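# Flip the gripper housing and return it to its tray

## Task

Invert the loose gripper housing and set it back inside its tray. Its two halves must stay joined, and no part of it may stick out past the tray's open side by more than about a fingernail's width. The tray is free to move, so it must end up on all four feet on the raised bench top, with no foot hanging more than half off an edge. Release the part and take the grippers away afterwards.

## Robot and tools

Robot: two 6-joint arms, left_arm and right_arm, each ending in a parallel two-finger gripper. Everything is reported in one scene frame. Its origin is the table centre, the table surface is at z = +0.020 m and +z is up. left_arm's base is at (-0.017, +0.453, +0.039) on the +y side and right_arm's base is at (-0.007, -0.469, +0.039). The arm names do not match the sides of the images. In the gripper's own axes the fingers point along +x and close along y. end_effector_position is the point midway between the fingers, 3 to 4 cm behind the tips. Only the last 1.5 cm of each finger pad is flat. Reported poses can be off by a few cm, more when the arm is reaching far.

Row format, shared by all motion tools: one list of 16 numbers covering both arms. The first 8 are left_arm: x, y, z in metres, then qw, qx, qy, qz (w first), then the opening. The next 8 are the same fields for right_arm. Positions and quaternions are absolute targets for the gripper in the scene frame, not offsets. Opening runs from -1 to +1. +1 is fully open (0.080 m). Empty fingers meet at about -0.78, and anything lower closes no further. Fully closing takes at least about 0.6 s. An arm that should stay still must be sent its last reported pose and its current opening in every row. To hold a tilt steady, resend the same quaternion each time rather than the drifted reported one. Each control step commands an orientation clipped to within 32 degrees of the measured one.

execute_actions(actions, cameras). actions=[] just observes. An action is {rows:[row,...], steps:n}: up to 15 rows, with steps from 9 to 15 (default 15) at 1/30 s each. The last row repeats if there are fewer rows than steps. The call is refused if any target lies more than 0.6 m from that arm's last position along any gripper axis. A wait is {steps:n} with n up to 300, counted from the previous result, and your reply time counts toward it. The result arrives 9 steps before the action ends. Images come only when actions is empty or cameras lists them.

move(target, speed, blend, blocking, cameras). target is one row or a list of up to 15 rows, followed along straight paths, and the 0.6 m limit does not apply. speed is in m/s, from 0.002 to 2.4, default 0.25 (turning is capped at 2x that in rad/s). Give one value, or one per target. blend is a corner radius in metres for waypoint lists, default 0. All paths stop after 10 s. Opening changes are applied at the start for the first target and on arrival for later targets, with a pause while the fingers settle. Moves do not steer around obstacles. Faster moves lag more and hit harder. Keep paths away from an arm's own base, since going close can flip its shoulder posture. The result's move: line says how it ended. done means within 8 mm and 2 degrees. off_target means the arm stopped short. blocked means it stopped far from its target and now holds there. held means a clearance or safety check kept a step back. limits=paced means the pose was clipped. Neither done nor off_target tells you whether the gripper is touching anything.

wait(seconds 0 to 10) lets time pass and ends early if a move finishes. stop brakes a running move. zoom_image(camera, region [x0,y0,x1,y1], at most 504x504 px) crops a recent image from cam_head_left, cam_head_right, cam_left_wrist or cam_right_wrist (all 896x504). read_manual only gives licence text. finished_scene(scene) grades the scene and moves on, and it cannot be undone.

Result fields. grip_measured uses the same scale as opening. A closed grip on a hard part reads up to about 0.067 narrower than the part. For a firm hold, command about 0.08 below the value read at first contact. grip_effort_n is motor effort, negative when closing, and is not pad force. Joint torques and the external torque estimates follow the joint order. Wrist depth is a 7x7 grid in mm (70 to 1000), where - means no reading. A Joint velocities entry reading "within noise" means the arm is still.

Cautions. Contact torque at a joint limit (waist 17.8, shoulder 22, elbow 22, wrist pitch 5.8, wrist yaw 5.78, wrist roll 5.42 N m, held weight included) triggers a 10 s arm stop. Motors heat up when holding loads, reaching far or pushing against something. Above 95 C the arm stops, and a MOTOR HOT line warns from 50 C. Hard contact between the two arms can fail the scene, and that includes one gripper closing on the other's fingers. Do not drop the housing, release it while it is moving, slam it or push hard. Do not knock the loose tray off the bench. Anything that falls off the table fails the task. Wrist camera cables count as contact. Loose objects may occasionally get nudged. Time keeps running while you think.

Each tool is called after "Request:" as name([rows], argument=value, ...), one row to a line, values as JSON.

## Session

Request:
execute_actions(actions=[], cameras=["all"])

Scene clock: 0.00 s of 5467.00 s.
left_arm: end_effector_position=(-0.0270, +0.1679, +0.3685) grip_measured=+1.000 grip_effort_n=n/a end_effector_quat_wxyz=(+0.692, +0.164, +0.169, -0.683) | right_arm: end_effector_position=(+0.2309, -0.2810, +0.1734) grip_measured=+1.000 grip_effort_n=n/a end_effector_quat_wxyz=(-0.786, -0.139, -0.536, +0.275)
Joint positions: left_arm=[-0.064 0.947 1.165 -0.696 -0.078 -0.044 0.08] | right_arm=[-0.73 1.702 1.362 -1.272 0.404 1.48 0.08]
Joint velocities: within noise
Joint torques (N m): no reading
External joint torques (N m): no reading
Heat: left arm: hottest wrist yaw 40 °C (+0.0 °C/min); right arm: hottest wrist roll 41 °C (+0.0 °C/min).
Wrist depth (mm): cam_left_wrist=[- 374 - - - - - / - 436 - 840 - - - / - 684 726 720 713 - - / - 598 601 603 598 626 - / - 487 346 299 345 495 - / - 440 294 297 301 103 425 / - - 262 266 267 80 -] | cam_right_wrist=[989 - - 233 239 270 280 / 987 998 219 244 242 241 274 / 950 209 230 241 246 236 267 / 197 216 227 236 245 234 239 / 209 215 223 231 239 245 234 / 207 97 219 225 233 242 231 / - 75 215 222 228 92 -]
Hand target: left_arm -0.0269, +0.1684, +0.3719; +0.693, +0.160, +0.166, -0.683 | right_arm +0.2311, -0.2810, +0.1738; +0.787, +0.140, +0.535, -0.275

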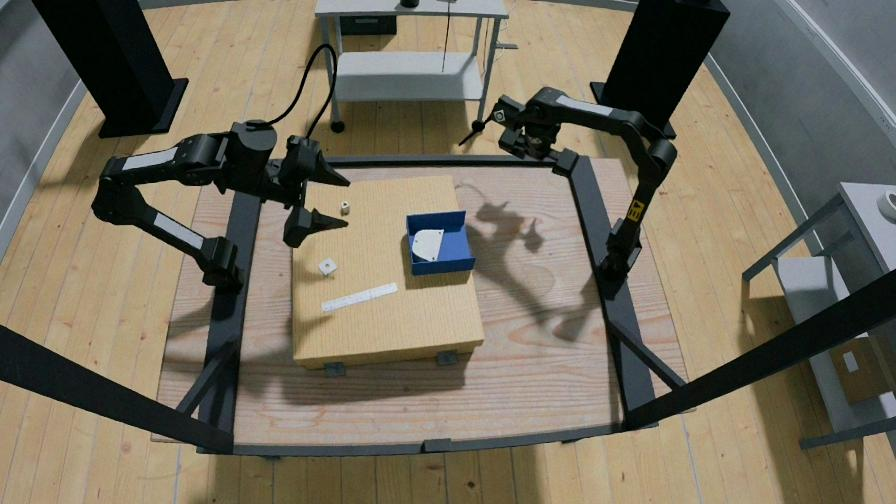

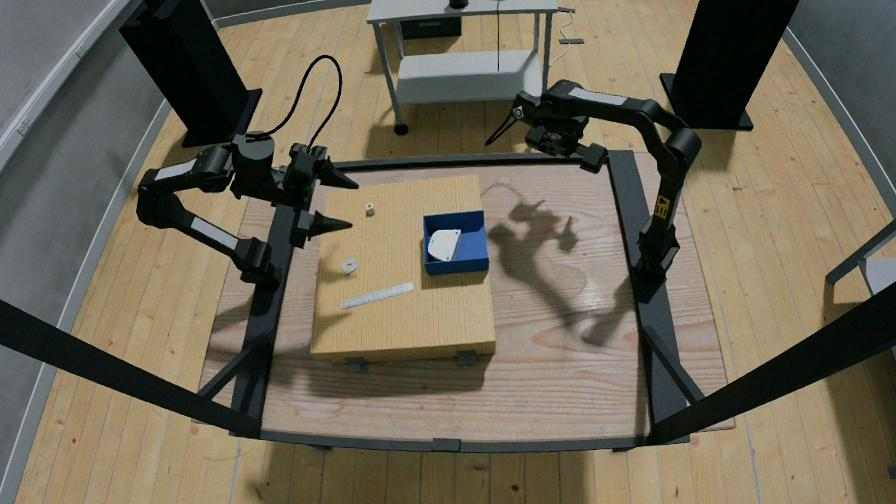

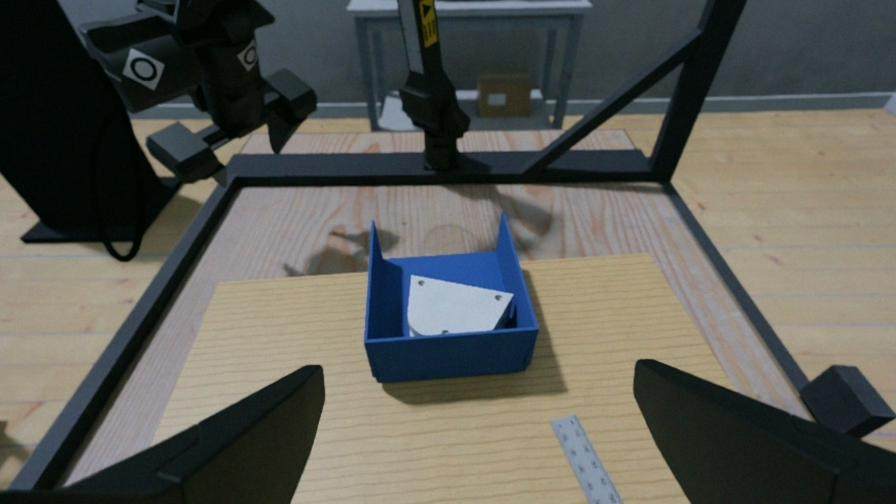

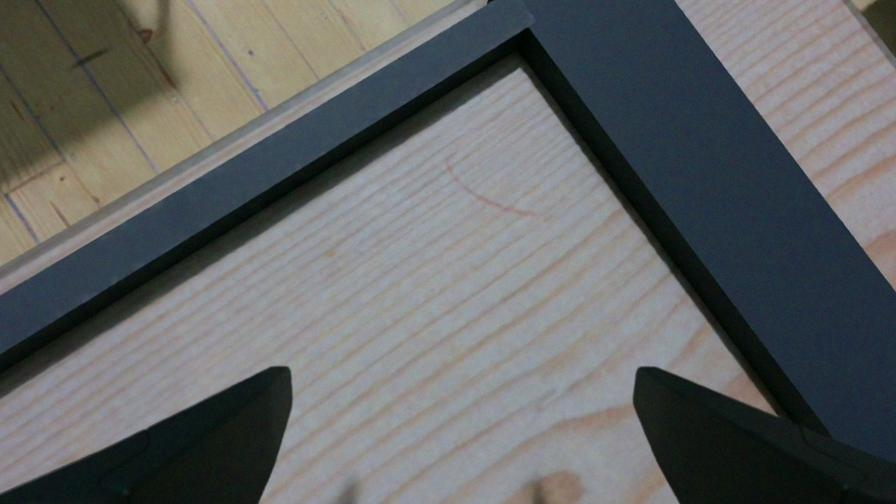

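Request:
zoom_image(camera="cam_head_right", region=[310, 160, 510, 320])

Request:
zoom_image(camera="cam_left_wrist", region=[330, 200, 570, 400])

Request:
zoom_image(camera="cam_head_left", region=[390, 190, 490, 290])

Scaled by 2.520 from the camera's 896x504 image, which has a finer 1280x720 frame.

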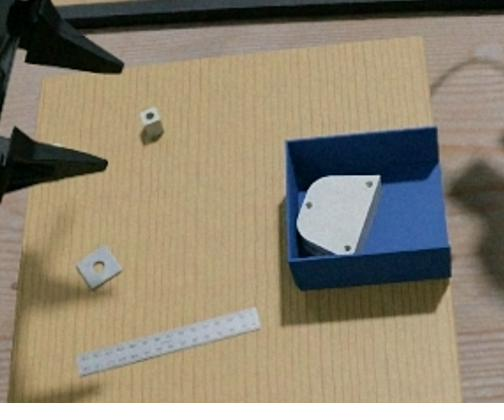

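Scaled by 2.100 from the camera's 896x504 image, which has a finer 1280x720 frame.

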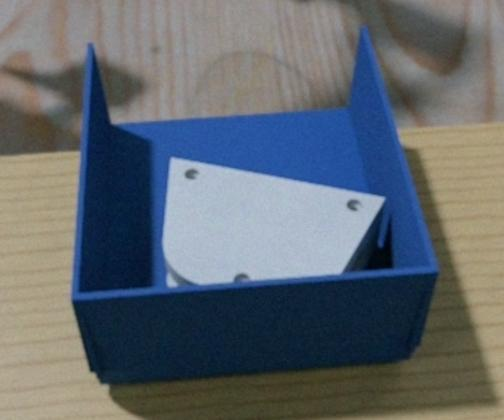

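Scaled by 5.040 from the camera's 896x504 image, which has a finer 1280x720 frame.

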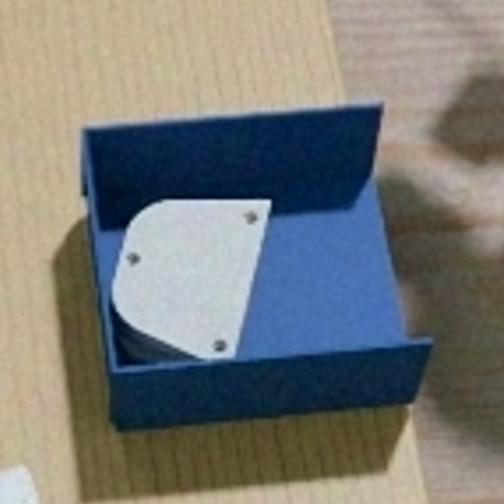

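Request:
move(target=[-0.027,0.168,0.3685,0.692,0.164,0.169,-0.683,1,0.0,-0.22,0.28,0.674,-0.213,0.213,0.674,1])

Request:
zoom_image(camera="cam_right_wrist", region=[200, 100, 700, 500])

Scene clock: 9.63 s of 5467.00 s.
left_arm: end_effector_position=(-0.0270, +0.1679, +0.3685) grip_measured=+1.000 grip_effort_n=-2.6 end_effector_quat_wxyz=(+0.692, +0.164, +0.169, -0.683) | right_arm: end_effector_position=(+0.0009, -0.2200, +0.2771) grip_measured=+1.000 grip_effort_n=1.2 end_effector_quat_wxyz=(+0.675, -0.215, +0.218, +0.671)
Joint positions: left_arm=[-0.064 0.947 1.165 -0.696 -0.078 -0.044 0.08] | right_arm=[-0.082 0.775 0.846 -0.694 -0.043 -0.028 0.08]
Joint velocities: within noise
Joint torques (N m): left_arm=[0.02 -2.05 7.52 1.25 0.07 -0.03] | right_arm=[0.12 -1.7 6.6 2.37 -0.11 -0.17]
External joint torques (N m): left_arm=[0.03 -0.21 1.44 -0.31 0.09 -0.03] | right_arm=[0.12 -0.48 -0.09 0.79 -0.1 -0.17]
Heat: left arm: hottest wrist yaw 39 °C (-6.2 °C/min); right arm: hottest wrist roll 40 °C (-6.2 °C/min).
Wrist depth (mm): cam_left_wrist=[- - - 419 - - - / - - - 841 - - - / - - 716 715 713 - - / - 607 605 597 606 616 - / - 489 348 298 343 494 - / - 442 293 297 301 103 425 / - - 263 268 265 80 -] | cam_right_wrist=[- 404 412 417 419 - - / - 339 285 285 351 571 - / 464 293 274 273 295 315 - / 256 257 254 256 271 280 458 / 268 281 377 387 384 391 399 / 349 307 347 358 360 363 365 / - 75 321 323 324 92 -]
Hand target: left_arm -0.0269, +0.1680, +0.3686; +0.692, +0.164, +0.169, -0.683 | right_arm +0.0000, -0.2200, +0.2800; +0.674, -0.213, +0.213, +0.674
Off the commanded pose: left_arm 0.000 m, 0 deg | right_arm 0.003 m, 1 deg.
Kept back: nothing.
move: done
camera_calibration:
cam_right_wrist: T_world_to_cam=[[0.999091, -0.0289603, 0.0312775, -0.0119364], [-0.00263837, -0.774372, -0.632725, 0.0435461], [0.0425443, 0.632067, -0.773745, 0.43196], [0, 0, 0, 1]] pos_world=[-0.00633696, -0.239653, 0.362153]

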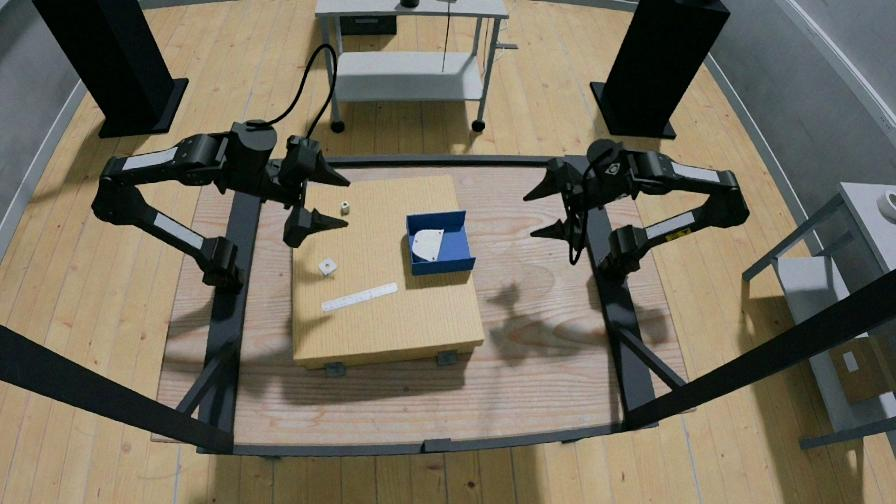

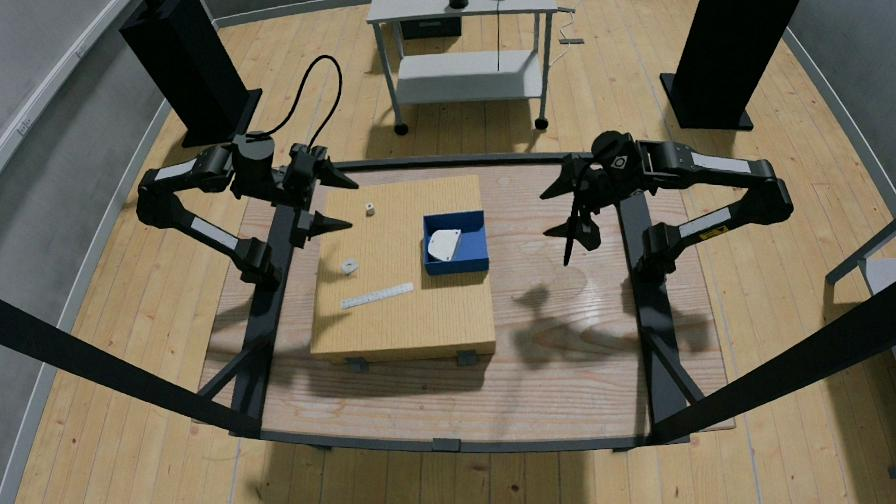

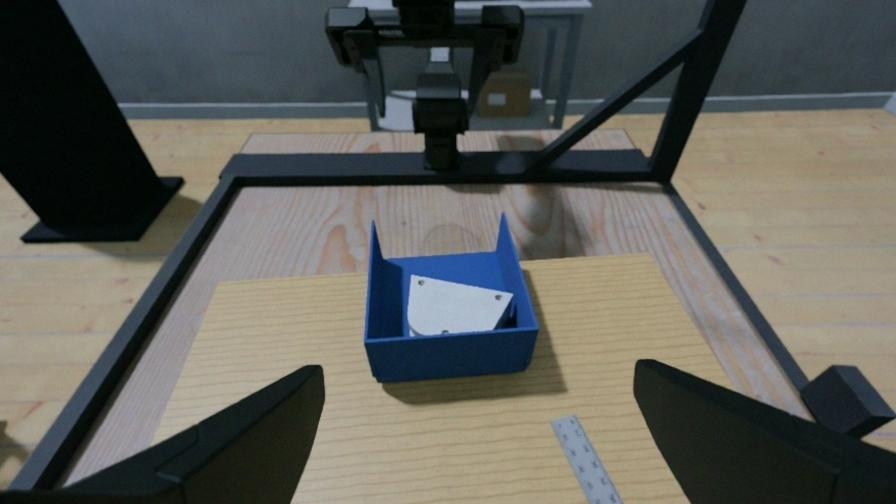

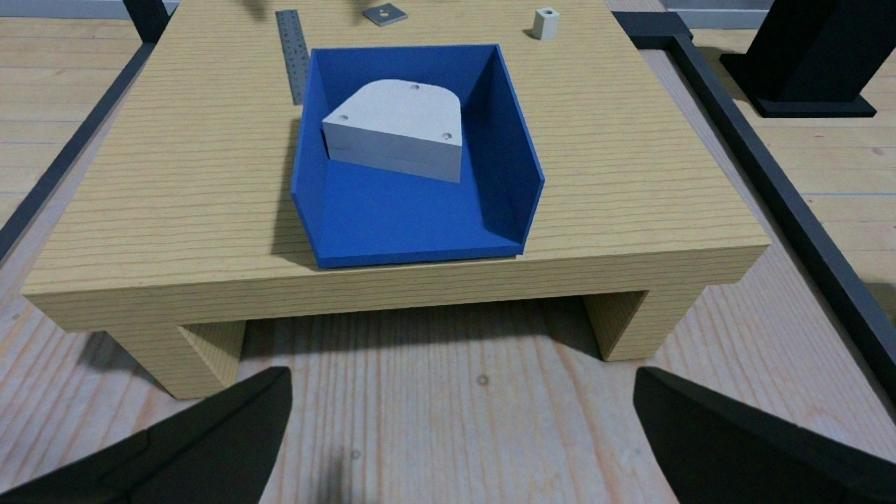

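Scaled by 1.008 from the camera's 896x504 image, which has a finer 1280x720 frame.

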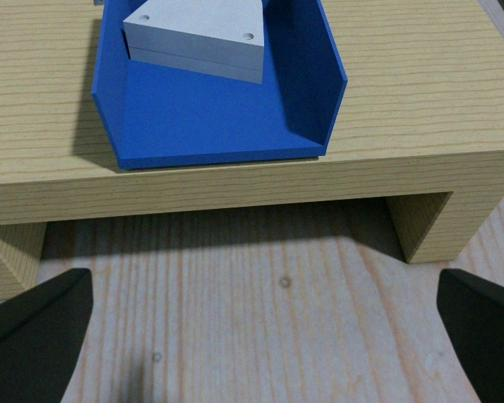

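Request:
zoom_image(camera="cam_right_wrist", region=[270, 20, 570, 280])

Scaled by 1.680 from the camera's 896x504 image, which has a finer 1280x720 frame.

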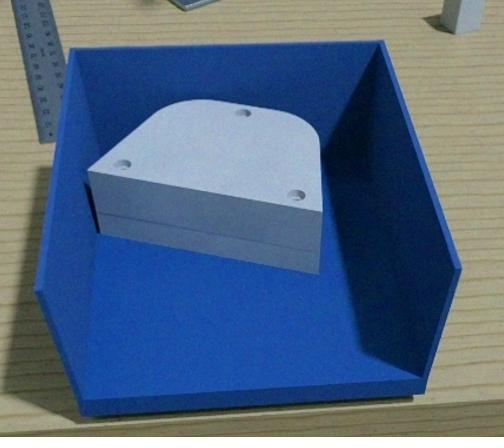

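Request:
move(target=[0.01,0.06,0.32,0.1228,0.6964,-0.1228,-0.6964,1,0.0,-0.22,0.28,0.674,-0.213,0.213,0.674,1])

Request:
zoom_image(camera="cam_left_wrist", region=[220, 0, 724, 504])

Scene clock: 19.30 s of 5467.00 s.
left_arm: end_effector_position=(+0.0107, +0.0624, +0.3193) grip_measured=+1.000 grip_effort_n=-3.0 end_effector_quat_wxyz=(+0.124, +0.696, -0.119, -0.697) end_effector_velocity=(-0.002, +0.003, +0.006) end_effector_angular_velocity=(-0.002, -0.005, +0.002) | right_arm: end_effector_position=(+0.0008, -0.2200, +0.2771) grip_measured=+1.000 grip_effort_n=1.2 end_effector_quat_wxyz=(+0.675, -0.215, +0.218, +0.671)
Joint positions: left_arm=[0.094 1.89 2.198 -1.534 0.029 1.641 0.08] | right_arm=[-0.082 0.775 0.846 -0.694 -0.044 -0.029 0.08]
Joint velocities: left_arm=[-0.007 -0.002 0.022 -0.022 -0.007 -0.007 0] | right_arm=[within noise]
Joint torques (N m): left_arm=[-0.53 -6.83 8.08 0.51 0.01 0.18] | right_arm=[0.12 -1.73 6.6 2.36 -0.09 -0.15]
External joint torques (N m): left_arm=[-0.52 0.4 3.05 -0.29 -0.05 0.19] | right_arm=[0.11 -0.56 -0.02 0.8 -0.07 -0.15]
Heat: left arm: hottest elbow 40 °C (+12.4 °C/min); right arm: hottest wrist roll 40 °C (-3.1 °C/min).
Wrist depth (mm): cam_left_wrist=[428 400 221 202 188 175 164 / 446 415 204 198 194 181 169 / 451 434 224 183 200 186 174 / 491 457 233 191 209 191 179 / 509 483 235 208 217 199 185 / 573 509 265 246 228 103 190 / - - 280 259 236 80 -] | cam_right_wrist=[- 405 411 413 420 - - / - 340 286 288 353 572 - / 463 292 274 272 294 314 - / 255 256 254 257 271 280 458 / 276 282 374 385 383 395 396 / 349 309 347 356 359 363 366 / - 75 321 323 325 92 -]
Hand target: left_arm +0.0101, +0.0601, +0.3200; +0.123, +0.696, -0.123, -0.696 | right_arm +0.0000, -0.2200, +0.2800; +0.674, -0.213, +0.213, +0.674
Off the commanded pose: left_arm 0.003 m, 0 deg | right_arm 0.003 m, 1 deg.
Kept back: nothing.
move: done
camera_calibration:
cam_left_wrist: T_world_to_cam=[[0.0285202, 0.949037, -0.313872, 0.0468909], [0.951898, 0.0700494, 0.2983, -0.0761181], [0.305084, -0.307281, -0.901389, 0.381681], [0, 0, 0, 1]] pos_world=[-0.0453254, 0.0781142, 0.381466]
cam_right_wrist: T_world_to_cam=[[0.999114, -0.0279479, 0.0314653, -0.0116619], [-0.00173303, -0.774348, -0.632758, 0.0435705], [0.0420494, 0.632143, -0.77371, 0.431966], [0, 0, 0, 1]] pos_world=[-0.00643685, -0.239652, 0.362153]

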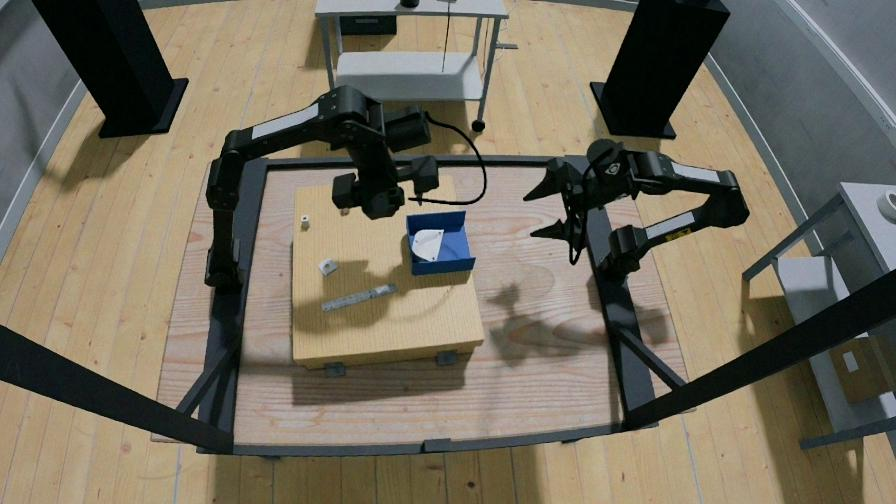

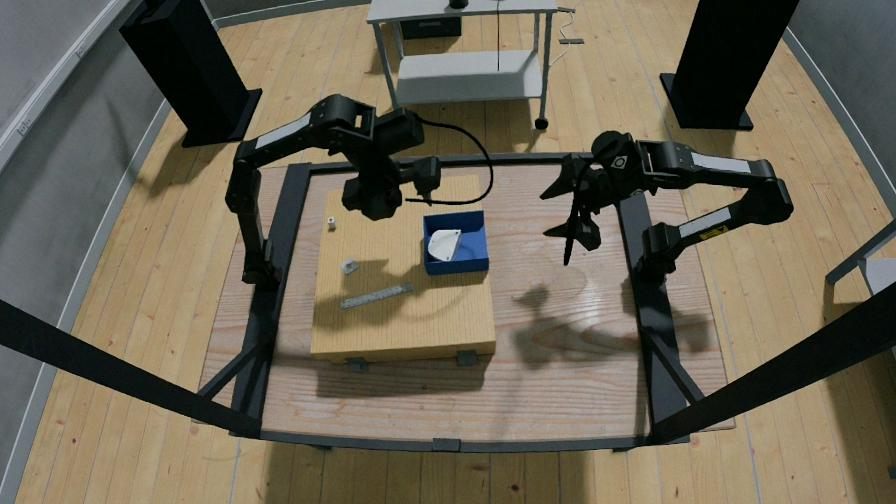

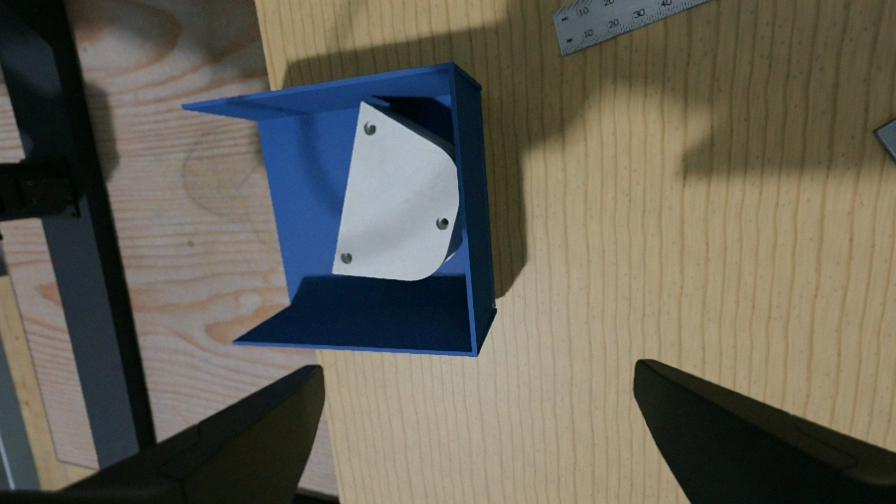

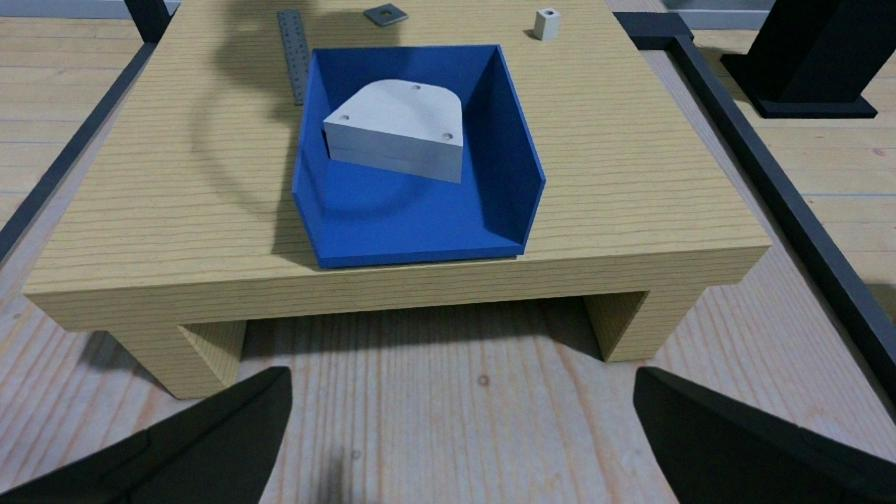

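Scaled by 1.000.

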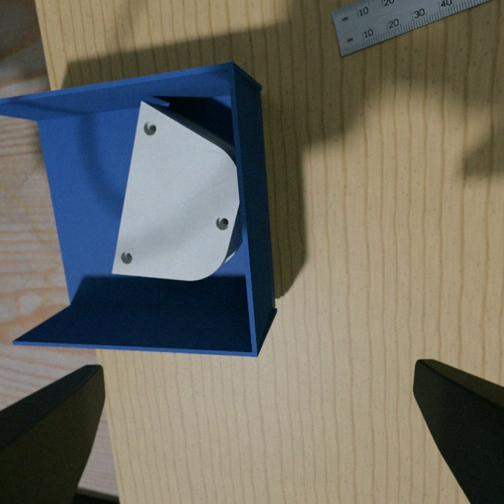

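Request:
move([
  [-0.027,0.168,0.3685,0.692,0.164,0.169,-0.683,1,-0.04,-0.12,0.30,0.7048,-0.2803,0.3669,0.5386,0.8],
  [-0.027,0.168,0.3685,0.692,0.164,0.169,-0.683,1,-0.029,-0.035,0.252,0.7048,-0.2803,0.3669,0.5386,0.8],
])

Request:
zoom_image(camera="cam_right_wrist", region=[200, 0, 704, 504])

Request:
zoom_image(camera="cam_head_left", region=[370, 170, 550, 290])

Scene clock: 28.77 s of 5467.00 s.
left_arm: end_effector_position=(-0.0267, +0.1664, +0.3672) grip_measured=+1.000 grip_effort_n=-3.0 end_effector_quat_wxyz=(+0.691, +0.168, +0.171, -0.682) | right_arm: end_effector_position=(-0.0286, -0.0377, +0.2520) grip_measured=+0.803 grip_effort_n=-11.9 end_effector_quat_wxyz=(+0.706, -0.280, +0.368, +0.537)
Joint positions: left_arm=[-0.06 0.956 1.17 -0.7 -0.073 -0.041 0.08] | right_arm=[0.104 1.736 1.612 -0.875 0.223 0.331 0.071]
Joint velocities: within noise
Joint torques (N m): left_arm=[-0.37 -3.08 7 1.56 -0.15 -0.08] | right_arm=[-0.14 -6.52 7.07 1.78 0.09 -0.16]
External joint torques (N m): left_arm=[-0.36 -1.14 0.88 0 -0.13 -0.08] | right_arm=[-0.14 1.23 0.57 0.58 -0.04 -0.16]
Heat: left arm: hottest elbow 40 °C (+8.3 °C/min); right arm: hottest wrist roll 40 °C (-2.1 °C/min).
Wrist depth (mm): cam_left_wrist=[- - - 256 - - - / - - - 214 635 - - / - - 701 667 273 - - / - 602 598 371 388 609 - / - 490 343 295 343 481 - / - 440 293 296 299 103 423 / - - 260 265 266 81 -] | cam_right_wrist=[208 211 214 217 219 221 403 / 197 199 201 205 207 209 215 / 187 187 191 145 149 197 199 / 177 176 137 139 157 185 189 / 168 167 133 133 152 139 179 / 161 160 124 128 129 120 170 / - 73 143 145 146 91 165]
Hand target: left_arm -0.0270, +0.1680, +0.3684; +0.692, +0.164, +0.169, -0.683 | right_arm -0.0290, -0.0350, +0.2521; +0.705, -0.280, +0.367, +0.539
Off the commanded pose: left_arm 0.002 m, 1 deg | right_arm 0.003 m, 0 deg.
Kept back: nothing.
move: done
camera_calibration:
cam_left_wrist: T_world_to_cam=[[-0.999471, 0.0275784, -0.017223, -0.0188105], [0.0317529, 0.713898, -0.699529, 0.172645], [-0.00699639, -0.699706, -0.714396, 0.456485], [0, 0, 0, 1]] pos_world=[-0.0210888, 0.196673, 0.446557]
cam_right_wrist: T_world_to_cam=[[0.960415, -0.275833, 0.038979, 0.0112149], [-0.246812, -0.907427, -0.340087, 0.0829785], [0.129178, 0.317004, -0.939586, 0.330893], [0, 0, 0, 1]] pos_world=[-0.0330349, -0.0265042, 0.338685]

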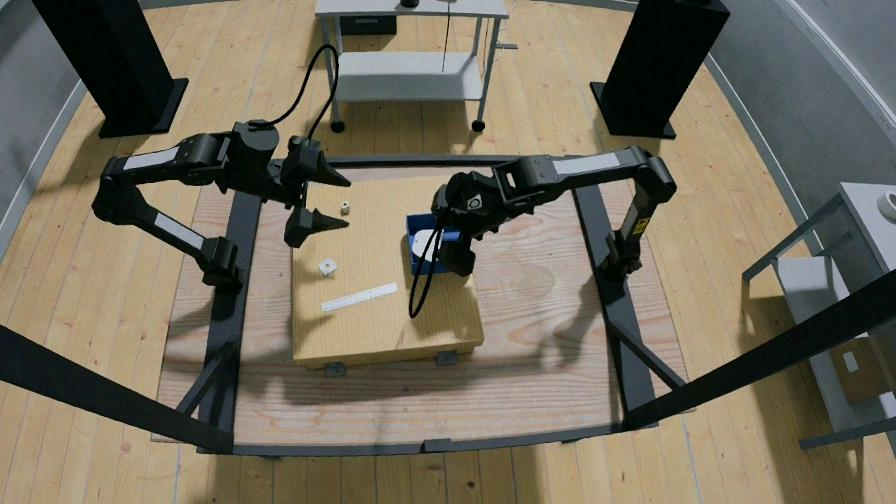

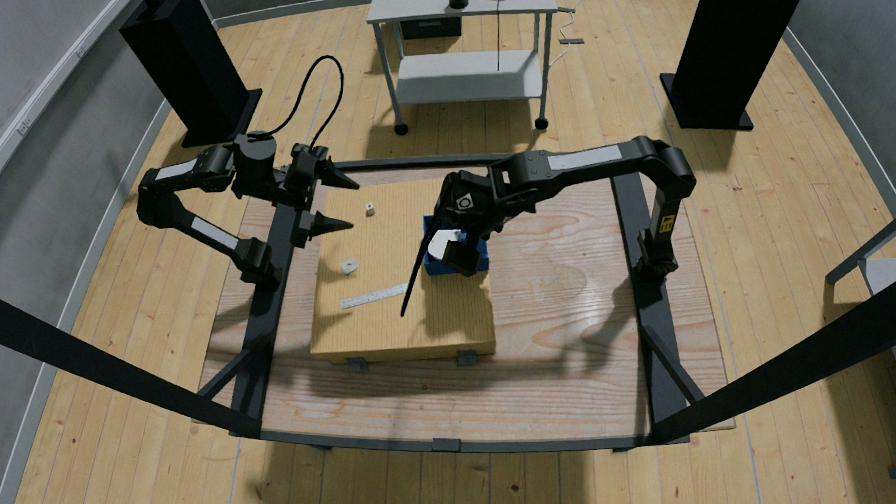

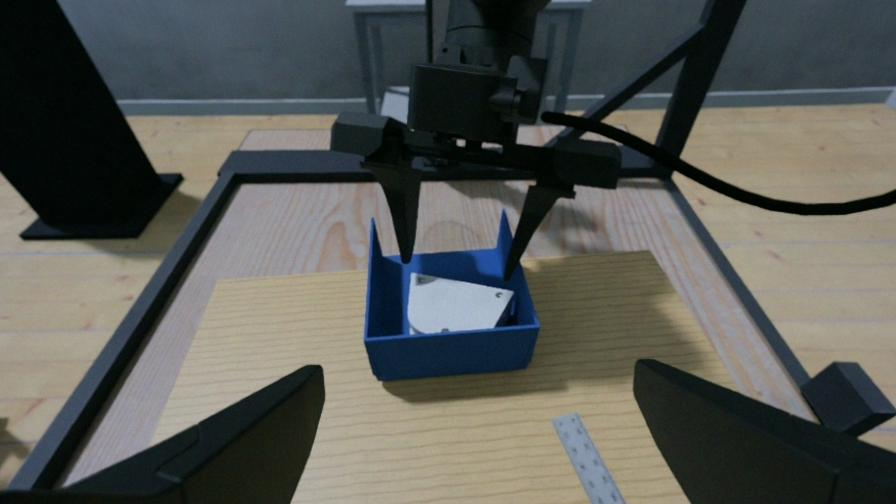

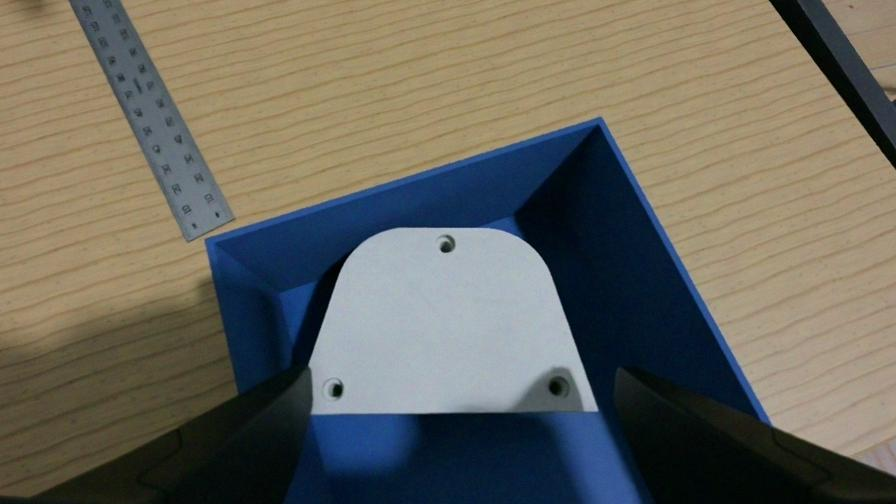

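Scaled by 1.000.

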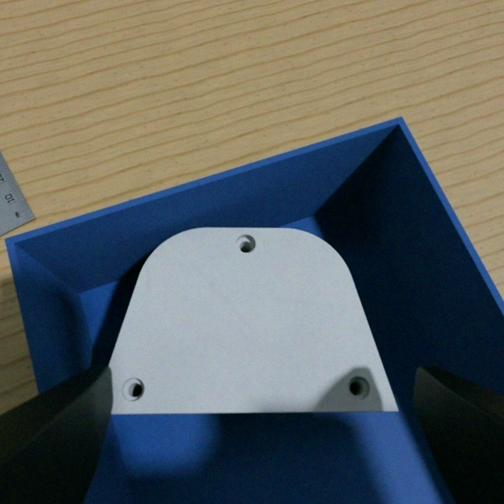

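Scaled by 2.800 from the camera's 896x504 image, which has a finer 1280x720 frame.

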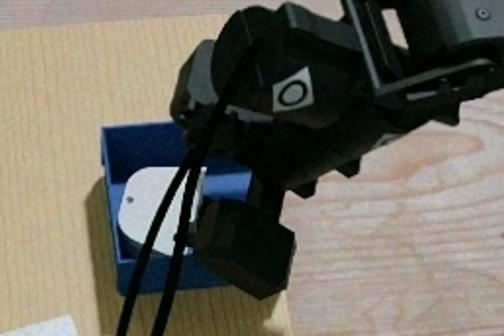

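Request:
move([
  [-0.027,0.168,0.3685,0.692,0.164,0.169,-0.683,1,-0.0225,-0.017,0.235,0.7048,-0.2803,0.3669,0.5386,0.8],
], speed=0.15)

Request:
zoom_image(camera="cam_right_wrist", region=[200, 0, 704, 504])

Request:
zoom_image(camera="cam_left_wrist", region=[330, 200, 570, 400])

Scene clock: 30.73 s of 5467.00 s.
left_arm: end_effector_position=(-0.0267, +0.1664, +0.3672) grip_measured=+1.000 grip_effort_n=-3.0 end_effector_quat_wxyz=(+0.691, +0.168, +0.172, -0.682) | right_arm: end_effector_position=(-0.0220, -0.0201, +0.2386) grip_measured=+0.803 grip_effort_n=-11.9 end_effector_quat_wxyz=(+0.707, -0.277, +0.366, +0.538)
Joint positions: left_arm=[-0.06 0.956 1.17 -0.7 -0.073 -0.041 0.08] | right_arm=[0.08 1.79 1.619 -0.815 0.211 0.312 0.071]
Joint velocities: within noise
Joint torques (N m): left_arm=[-0.32 -3.16 7.04 1.55 -0.16 -0.1] | right_arm=[-0.07 -6.44 6.97 1.78 0.07 -0.2]
External joint torques (N m): left_arm=[-0.31 -1.26 0.96 0.01 -0.14 -0.11] | right_arm=[-0.07 1.77 0.39 0.56 -0.05 -0.2]
Heat: left arm: hottest elbow 40 °C (+7.8 °C/min); right arm: hottest wrist roll 40 °C (-2.0 °C/min).
Wrist depth (mm): cam_left_wrist=[- - - 252 - 611 - / - - - 214 - - - / - - 667 280 276 - - / - 601 595 373 387 571 - / - 486 343 295 342 479 - / - 438 292 297 300 103 427 / - - 262 266 265 80 -] | cam_right_wrist=[195 196 199 201 203 206 371 / 182 184 187 189 191 194 196 / 173 174 176 178 125 182 184 / 164 166 122 124 145 170 174 / 156 111 120 119 144 160 164 / 149 95 110 112 114 106 156 / - 72 108 109 109 91 152]
Hand target: left_arm -0.0270, +0.1680, +0.3684; +0.692, +0.164, +0.169, -0.683 | right_arm -0.0225, -0.0171, +0.2350; +0.705, -0.280, +0.367, +0.539
Off the commanded pose: left_arm 0.002 m, 1 deg | right_arm 0.005 m, 0 deg.
Kept back: nothing.
move: done
camera_calibration:
cam_left_wrist: T_world_to_cam=[[-0.99948, 0.0274536, -0.0169327, -0.0189168], [0.0314606, 0.713901, -0.699539, 0.172643], [-0.00711659, -0.699708, -0.714393, 0.456482], [0, 0, 0, 1]] pos_world=[-0.0210898, 0.196673, 0.446558]
cam_right_wrist: T_world_to_cam=[[0.960305, -0.276643, 0.0358219, 0.0110443], [-0.247606, -0.904479, -0.347287, 0.0977177], [0.128475, 0.324632, -0.937074, 0.311544], [0, 0, 0, 1]] pos_world=[-0.0264359, -0.00969802, 0.32548]

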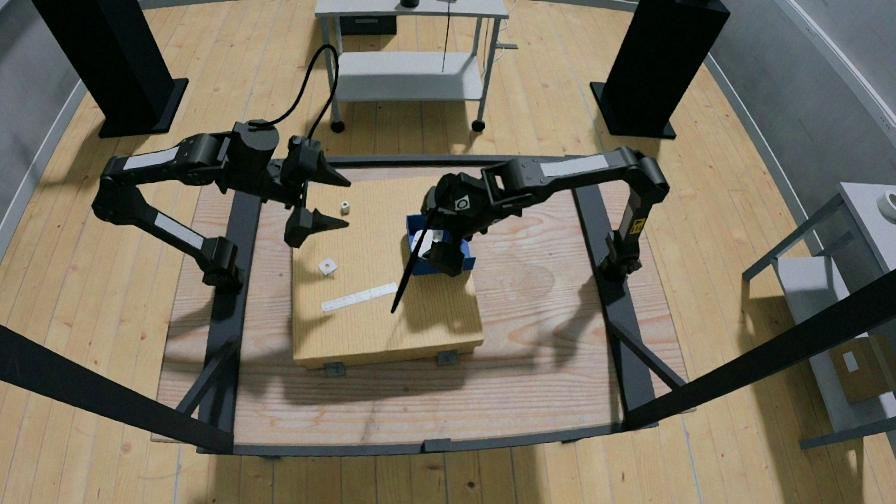

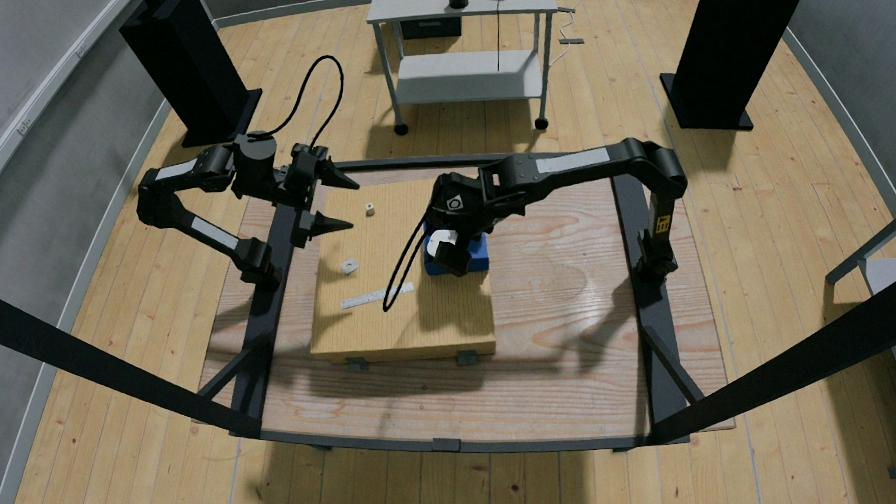

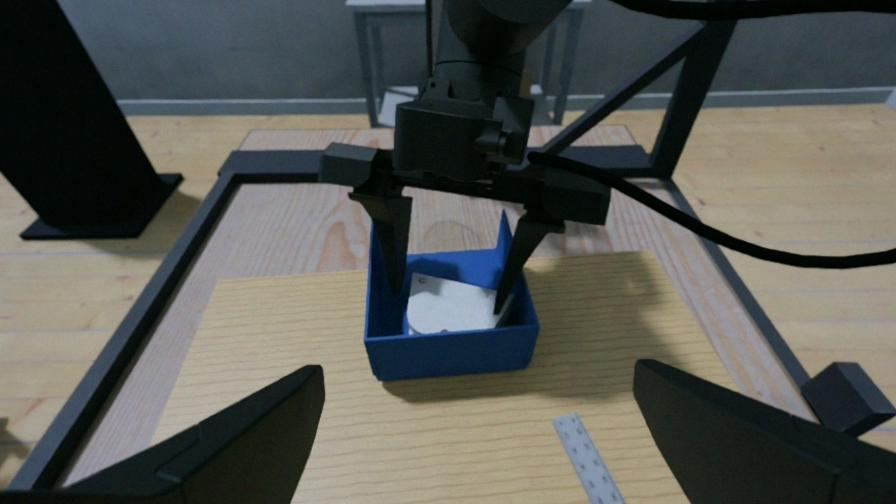

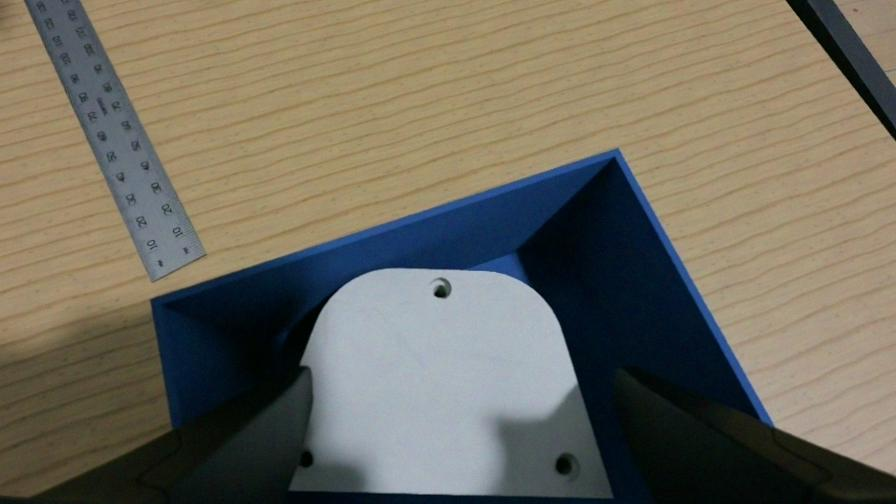

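Scaled by 1.000.

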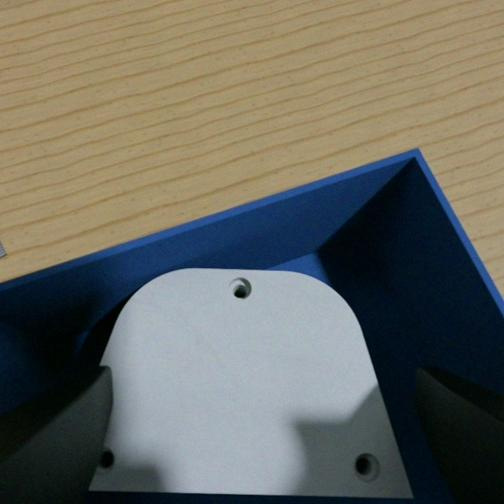

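Scaled by 2.100 from the camera's 896x504 image, which has a finer 1280x720 frame.

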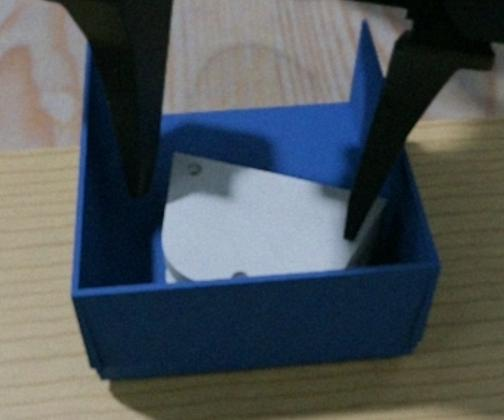

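Request:
move([
  [-0.027,0.168,0.3685,0.692,0.164,0.169,-0.683,1,-0.0285,-0.016,0.240,0.7048,-0.2803,0.3669,0.5386,0.8],
  [-0.027,0.168,0.3685,0.692,0.164,0.169,-0.683,1,-0.0275,-0.008,0.228,0.7048,-0.2803,0.3669,0.5386,0.8],
], speed=0.12)

Request:
zoom_image(camera="cam_right_wrist", region=[200, 0, 704, 504])

Request:
zoom_image(camera="cam_left_wrist", region=[330, 200, 570, 400])

Scene clock: 32.07 s of 5467.00 s.
left_arm: end_effector_position=(-0.0267, +0.1664, +0.3672) grip_measured=+1.000 grip_effort_n=-3.5 end_effector_quat_wxyz=(+0.691, +0.168, +0.172, -0.682) | right_arm: end_effector_position=(-0.0269, -0.0099, +0.2359) grip_measured=+0.803 grip_effort_n=-11.4 end_effector_quat_wxyz=(+0.707, -0.275, +0.362, +0.542)
Joint positions: left_arm=[-0.06 0.956 1.17 -0.7 -0.073 -0.041 0.08] | right_arm=[0.09 1.823 1.645 -0.798 0.216 0.313 0.071]
Joint velocities: within noise
Joint torques (N m): left_arm=[-0.22 -2.86 6.94 1.55 -0.1 -0.07] | right_arm=[-0.11 -6.52 6.22 1.67 0.09 0.07]
External joint torques (N m): left_arm=[-0.2 -0.98 0.9 0.02 -0.08 -0.08] | right_arm=[-0.17 2.09 -0.43 0.42 -0.03 0.07]
Heat: left arm: hottest elbow 40 °C (+7.5 °C/min); right arm: hottest wrist roll 40 °C (-1.9 °C/min).
Wrist depth (mm): cam_left_wrist=[- - - 262 - 598 - / - - - 249 807 - - / - - 691 209 272 - - / - 599 600 357 375 571 - / - 486 345 288 333 479 - / - 436 293 298 299 103 425 / - - 262 266 265 80 -] | cam_right_wrist=[193 196 198 201 203 206 364 / 182 184 187 188 190 192 194 / 172 173 175 177 178 181 183 / 163 163 166 114 130 167 172 / 155 156 115 112 138 114 163 / 147 94 107 102 95 100 154 / - 72 101 95 88 91 149]
Hand target: left_arm -0.0270, +0.1680, +0.3684; +0.692, +0.164, +0.169, -0.683 | right_arm -0.0276, -0.0082, +0.2281; +0.705, -0.280, +0.367, +0.539
Off the commanded pose: left_arm 0.002 m, 1 deg | right_arm 0.008 m, 1 deg.
Kept back: nothing.
move: done
camera_calibration:
cam_left_wrist: T_world_to_cam=[[-0.99948, 0.0274536, -0.0169327, -0.0189168], [0.0314606, 0.713901, -0.699539, 0.172643], [-0.00711659, -0.699708, -0.714393, 0.456482], [0, 0, 0, 1]] pos_world=[-0.0210898, 0.196673, 0.446558]
cam_right_wrist: T_world_to_cam=[[0.961846, -0.271344, 0.0349836, 0.0189559], [-0.241518, -0.902194, -0.357373, 0.107516], [0.128533, 0.335289, -0.933306, 0.305491], [0, 0, 0, 1]] pos_world=[-0.0315313, -0.000283622, 0.322877]

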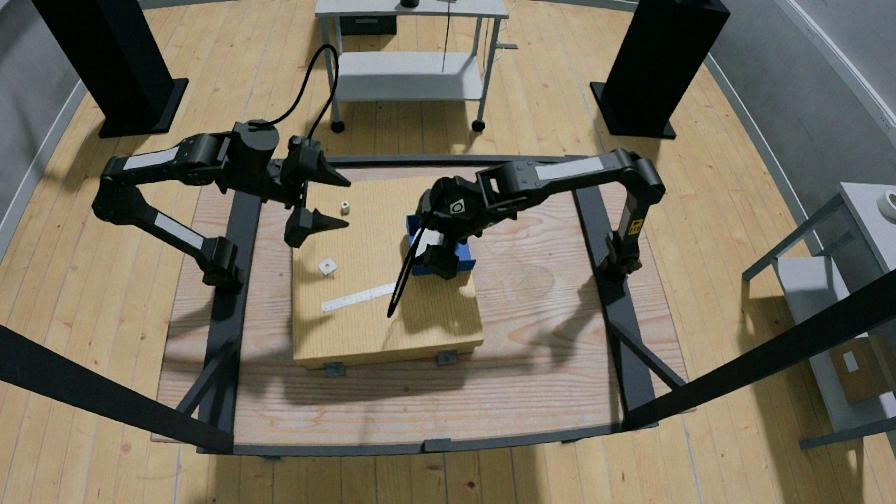

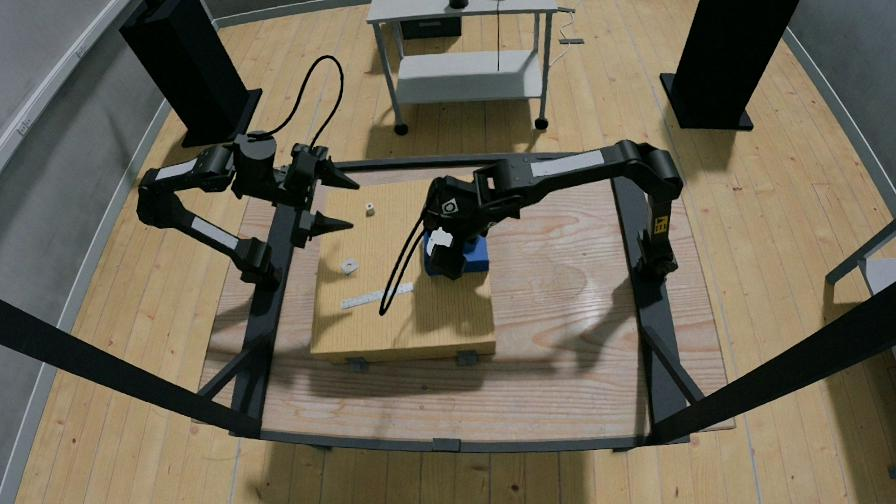

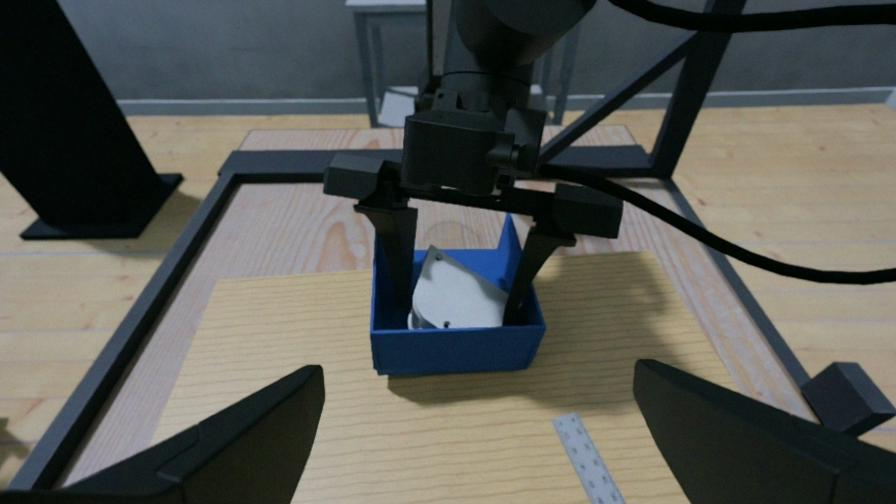

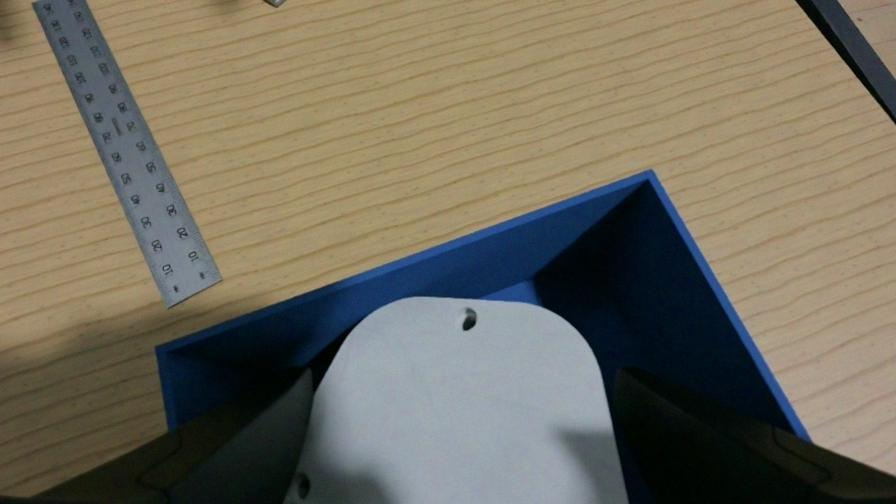

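Scaled by 1.000.

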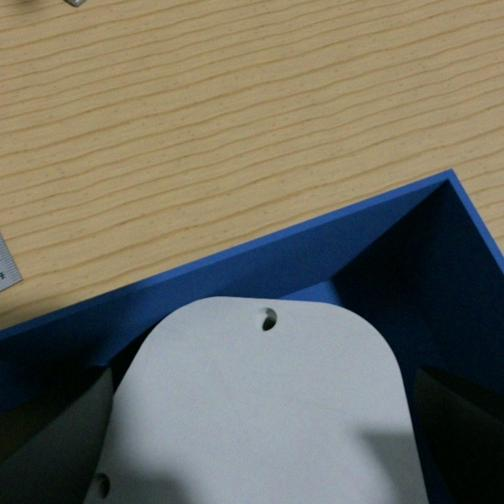

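Scaled by 2.100 from the camera's 896x504 image, which has a finer 1280x720 frame.

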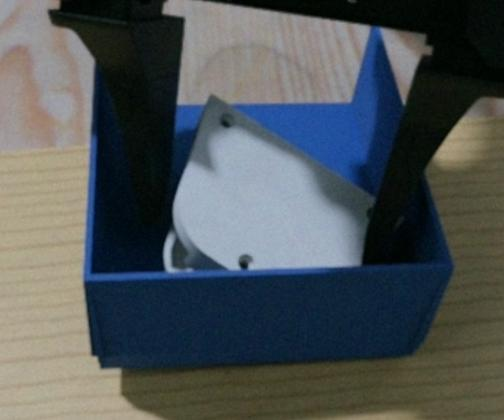

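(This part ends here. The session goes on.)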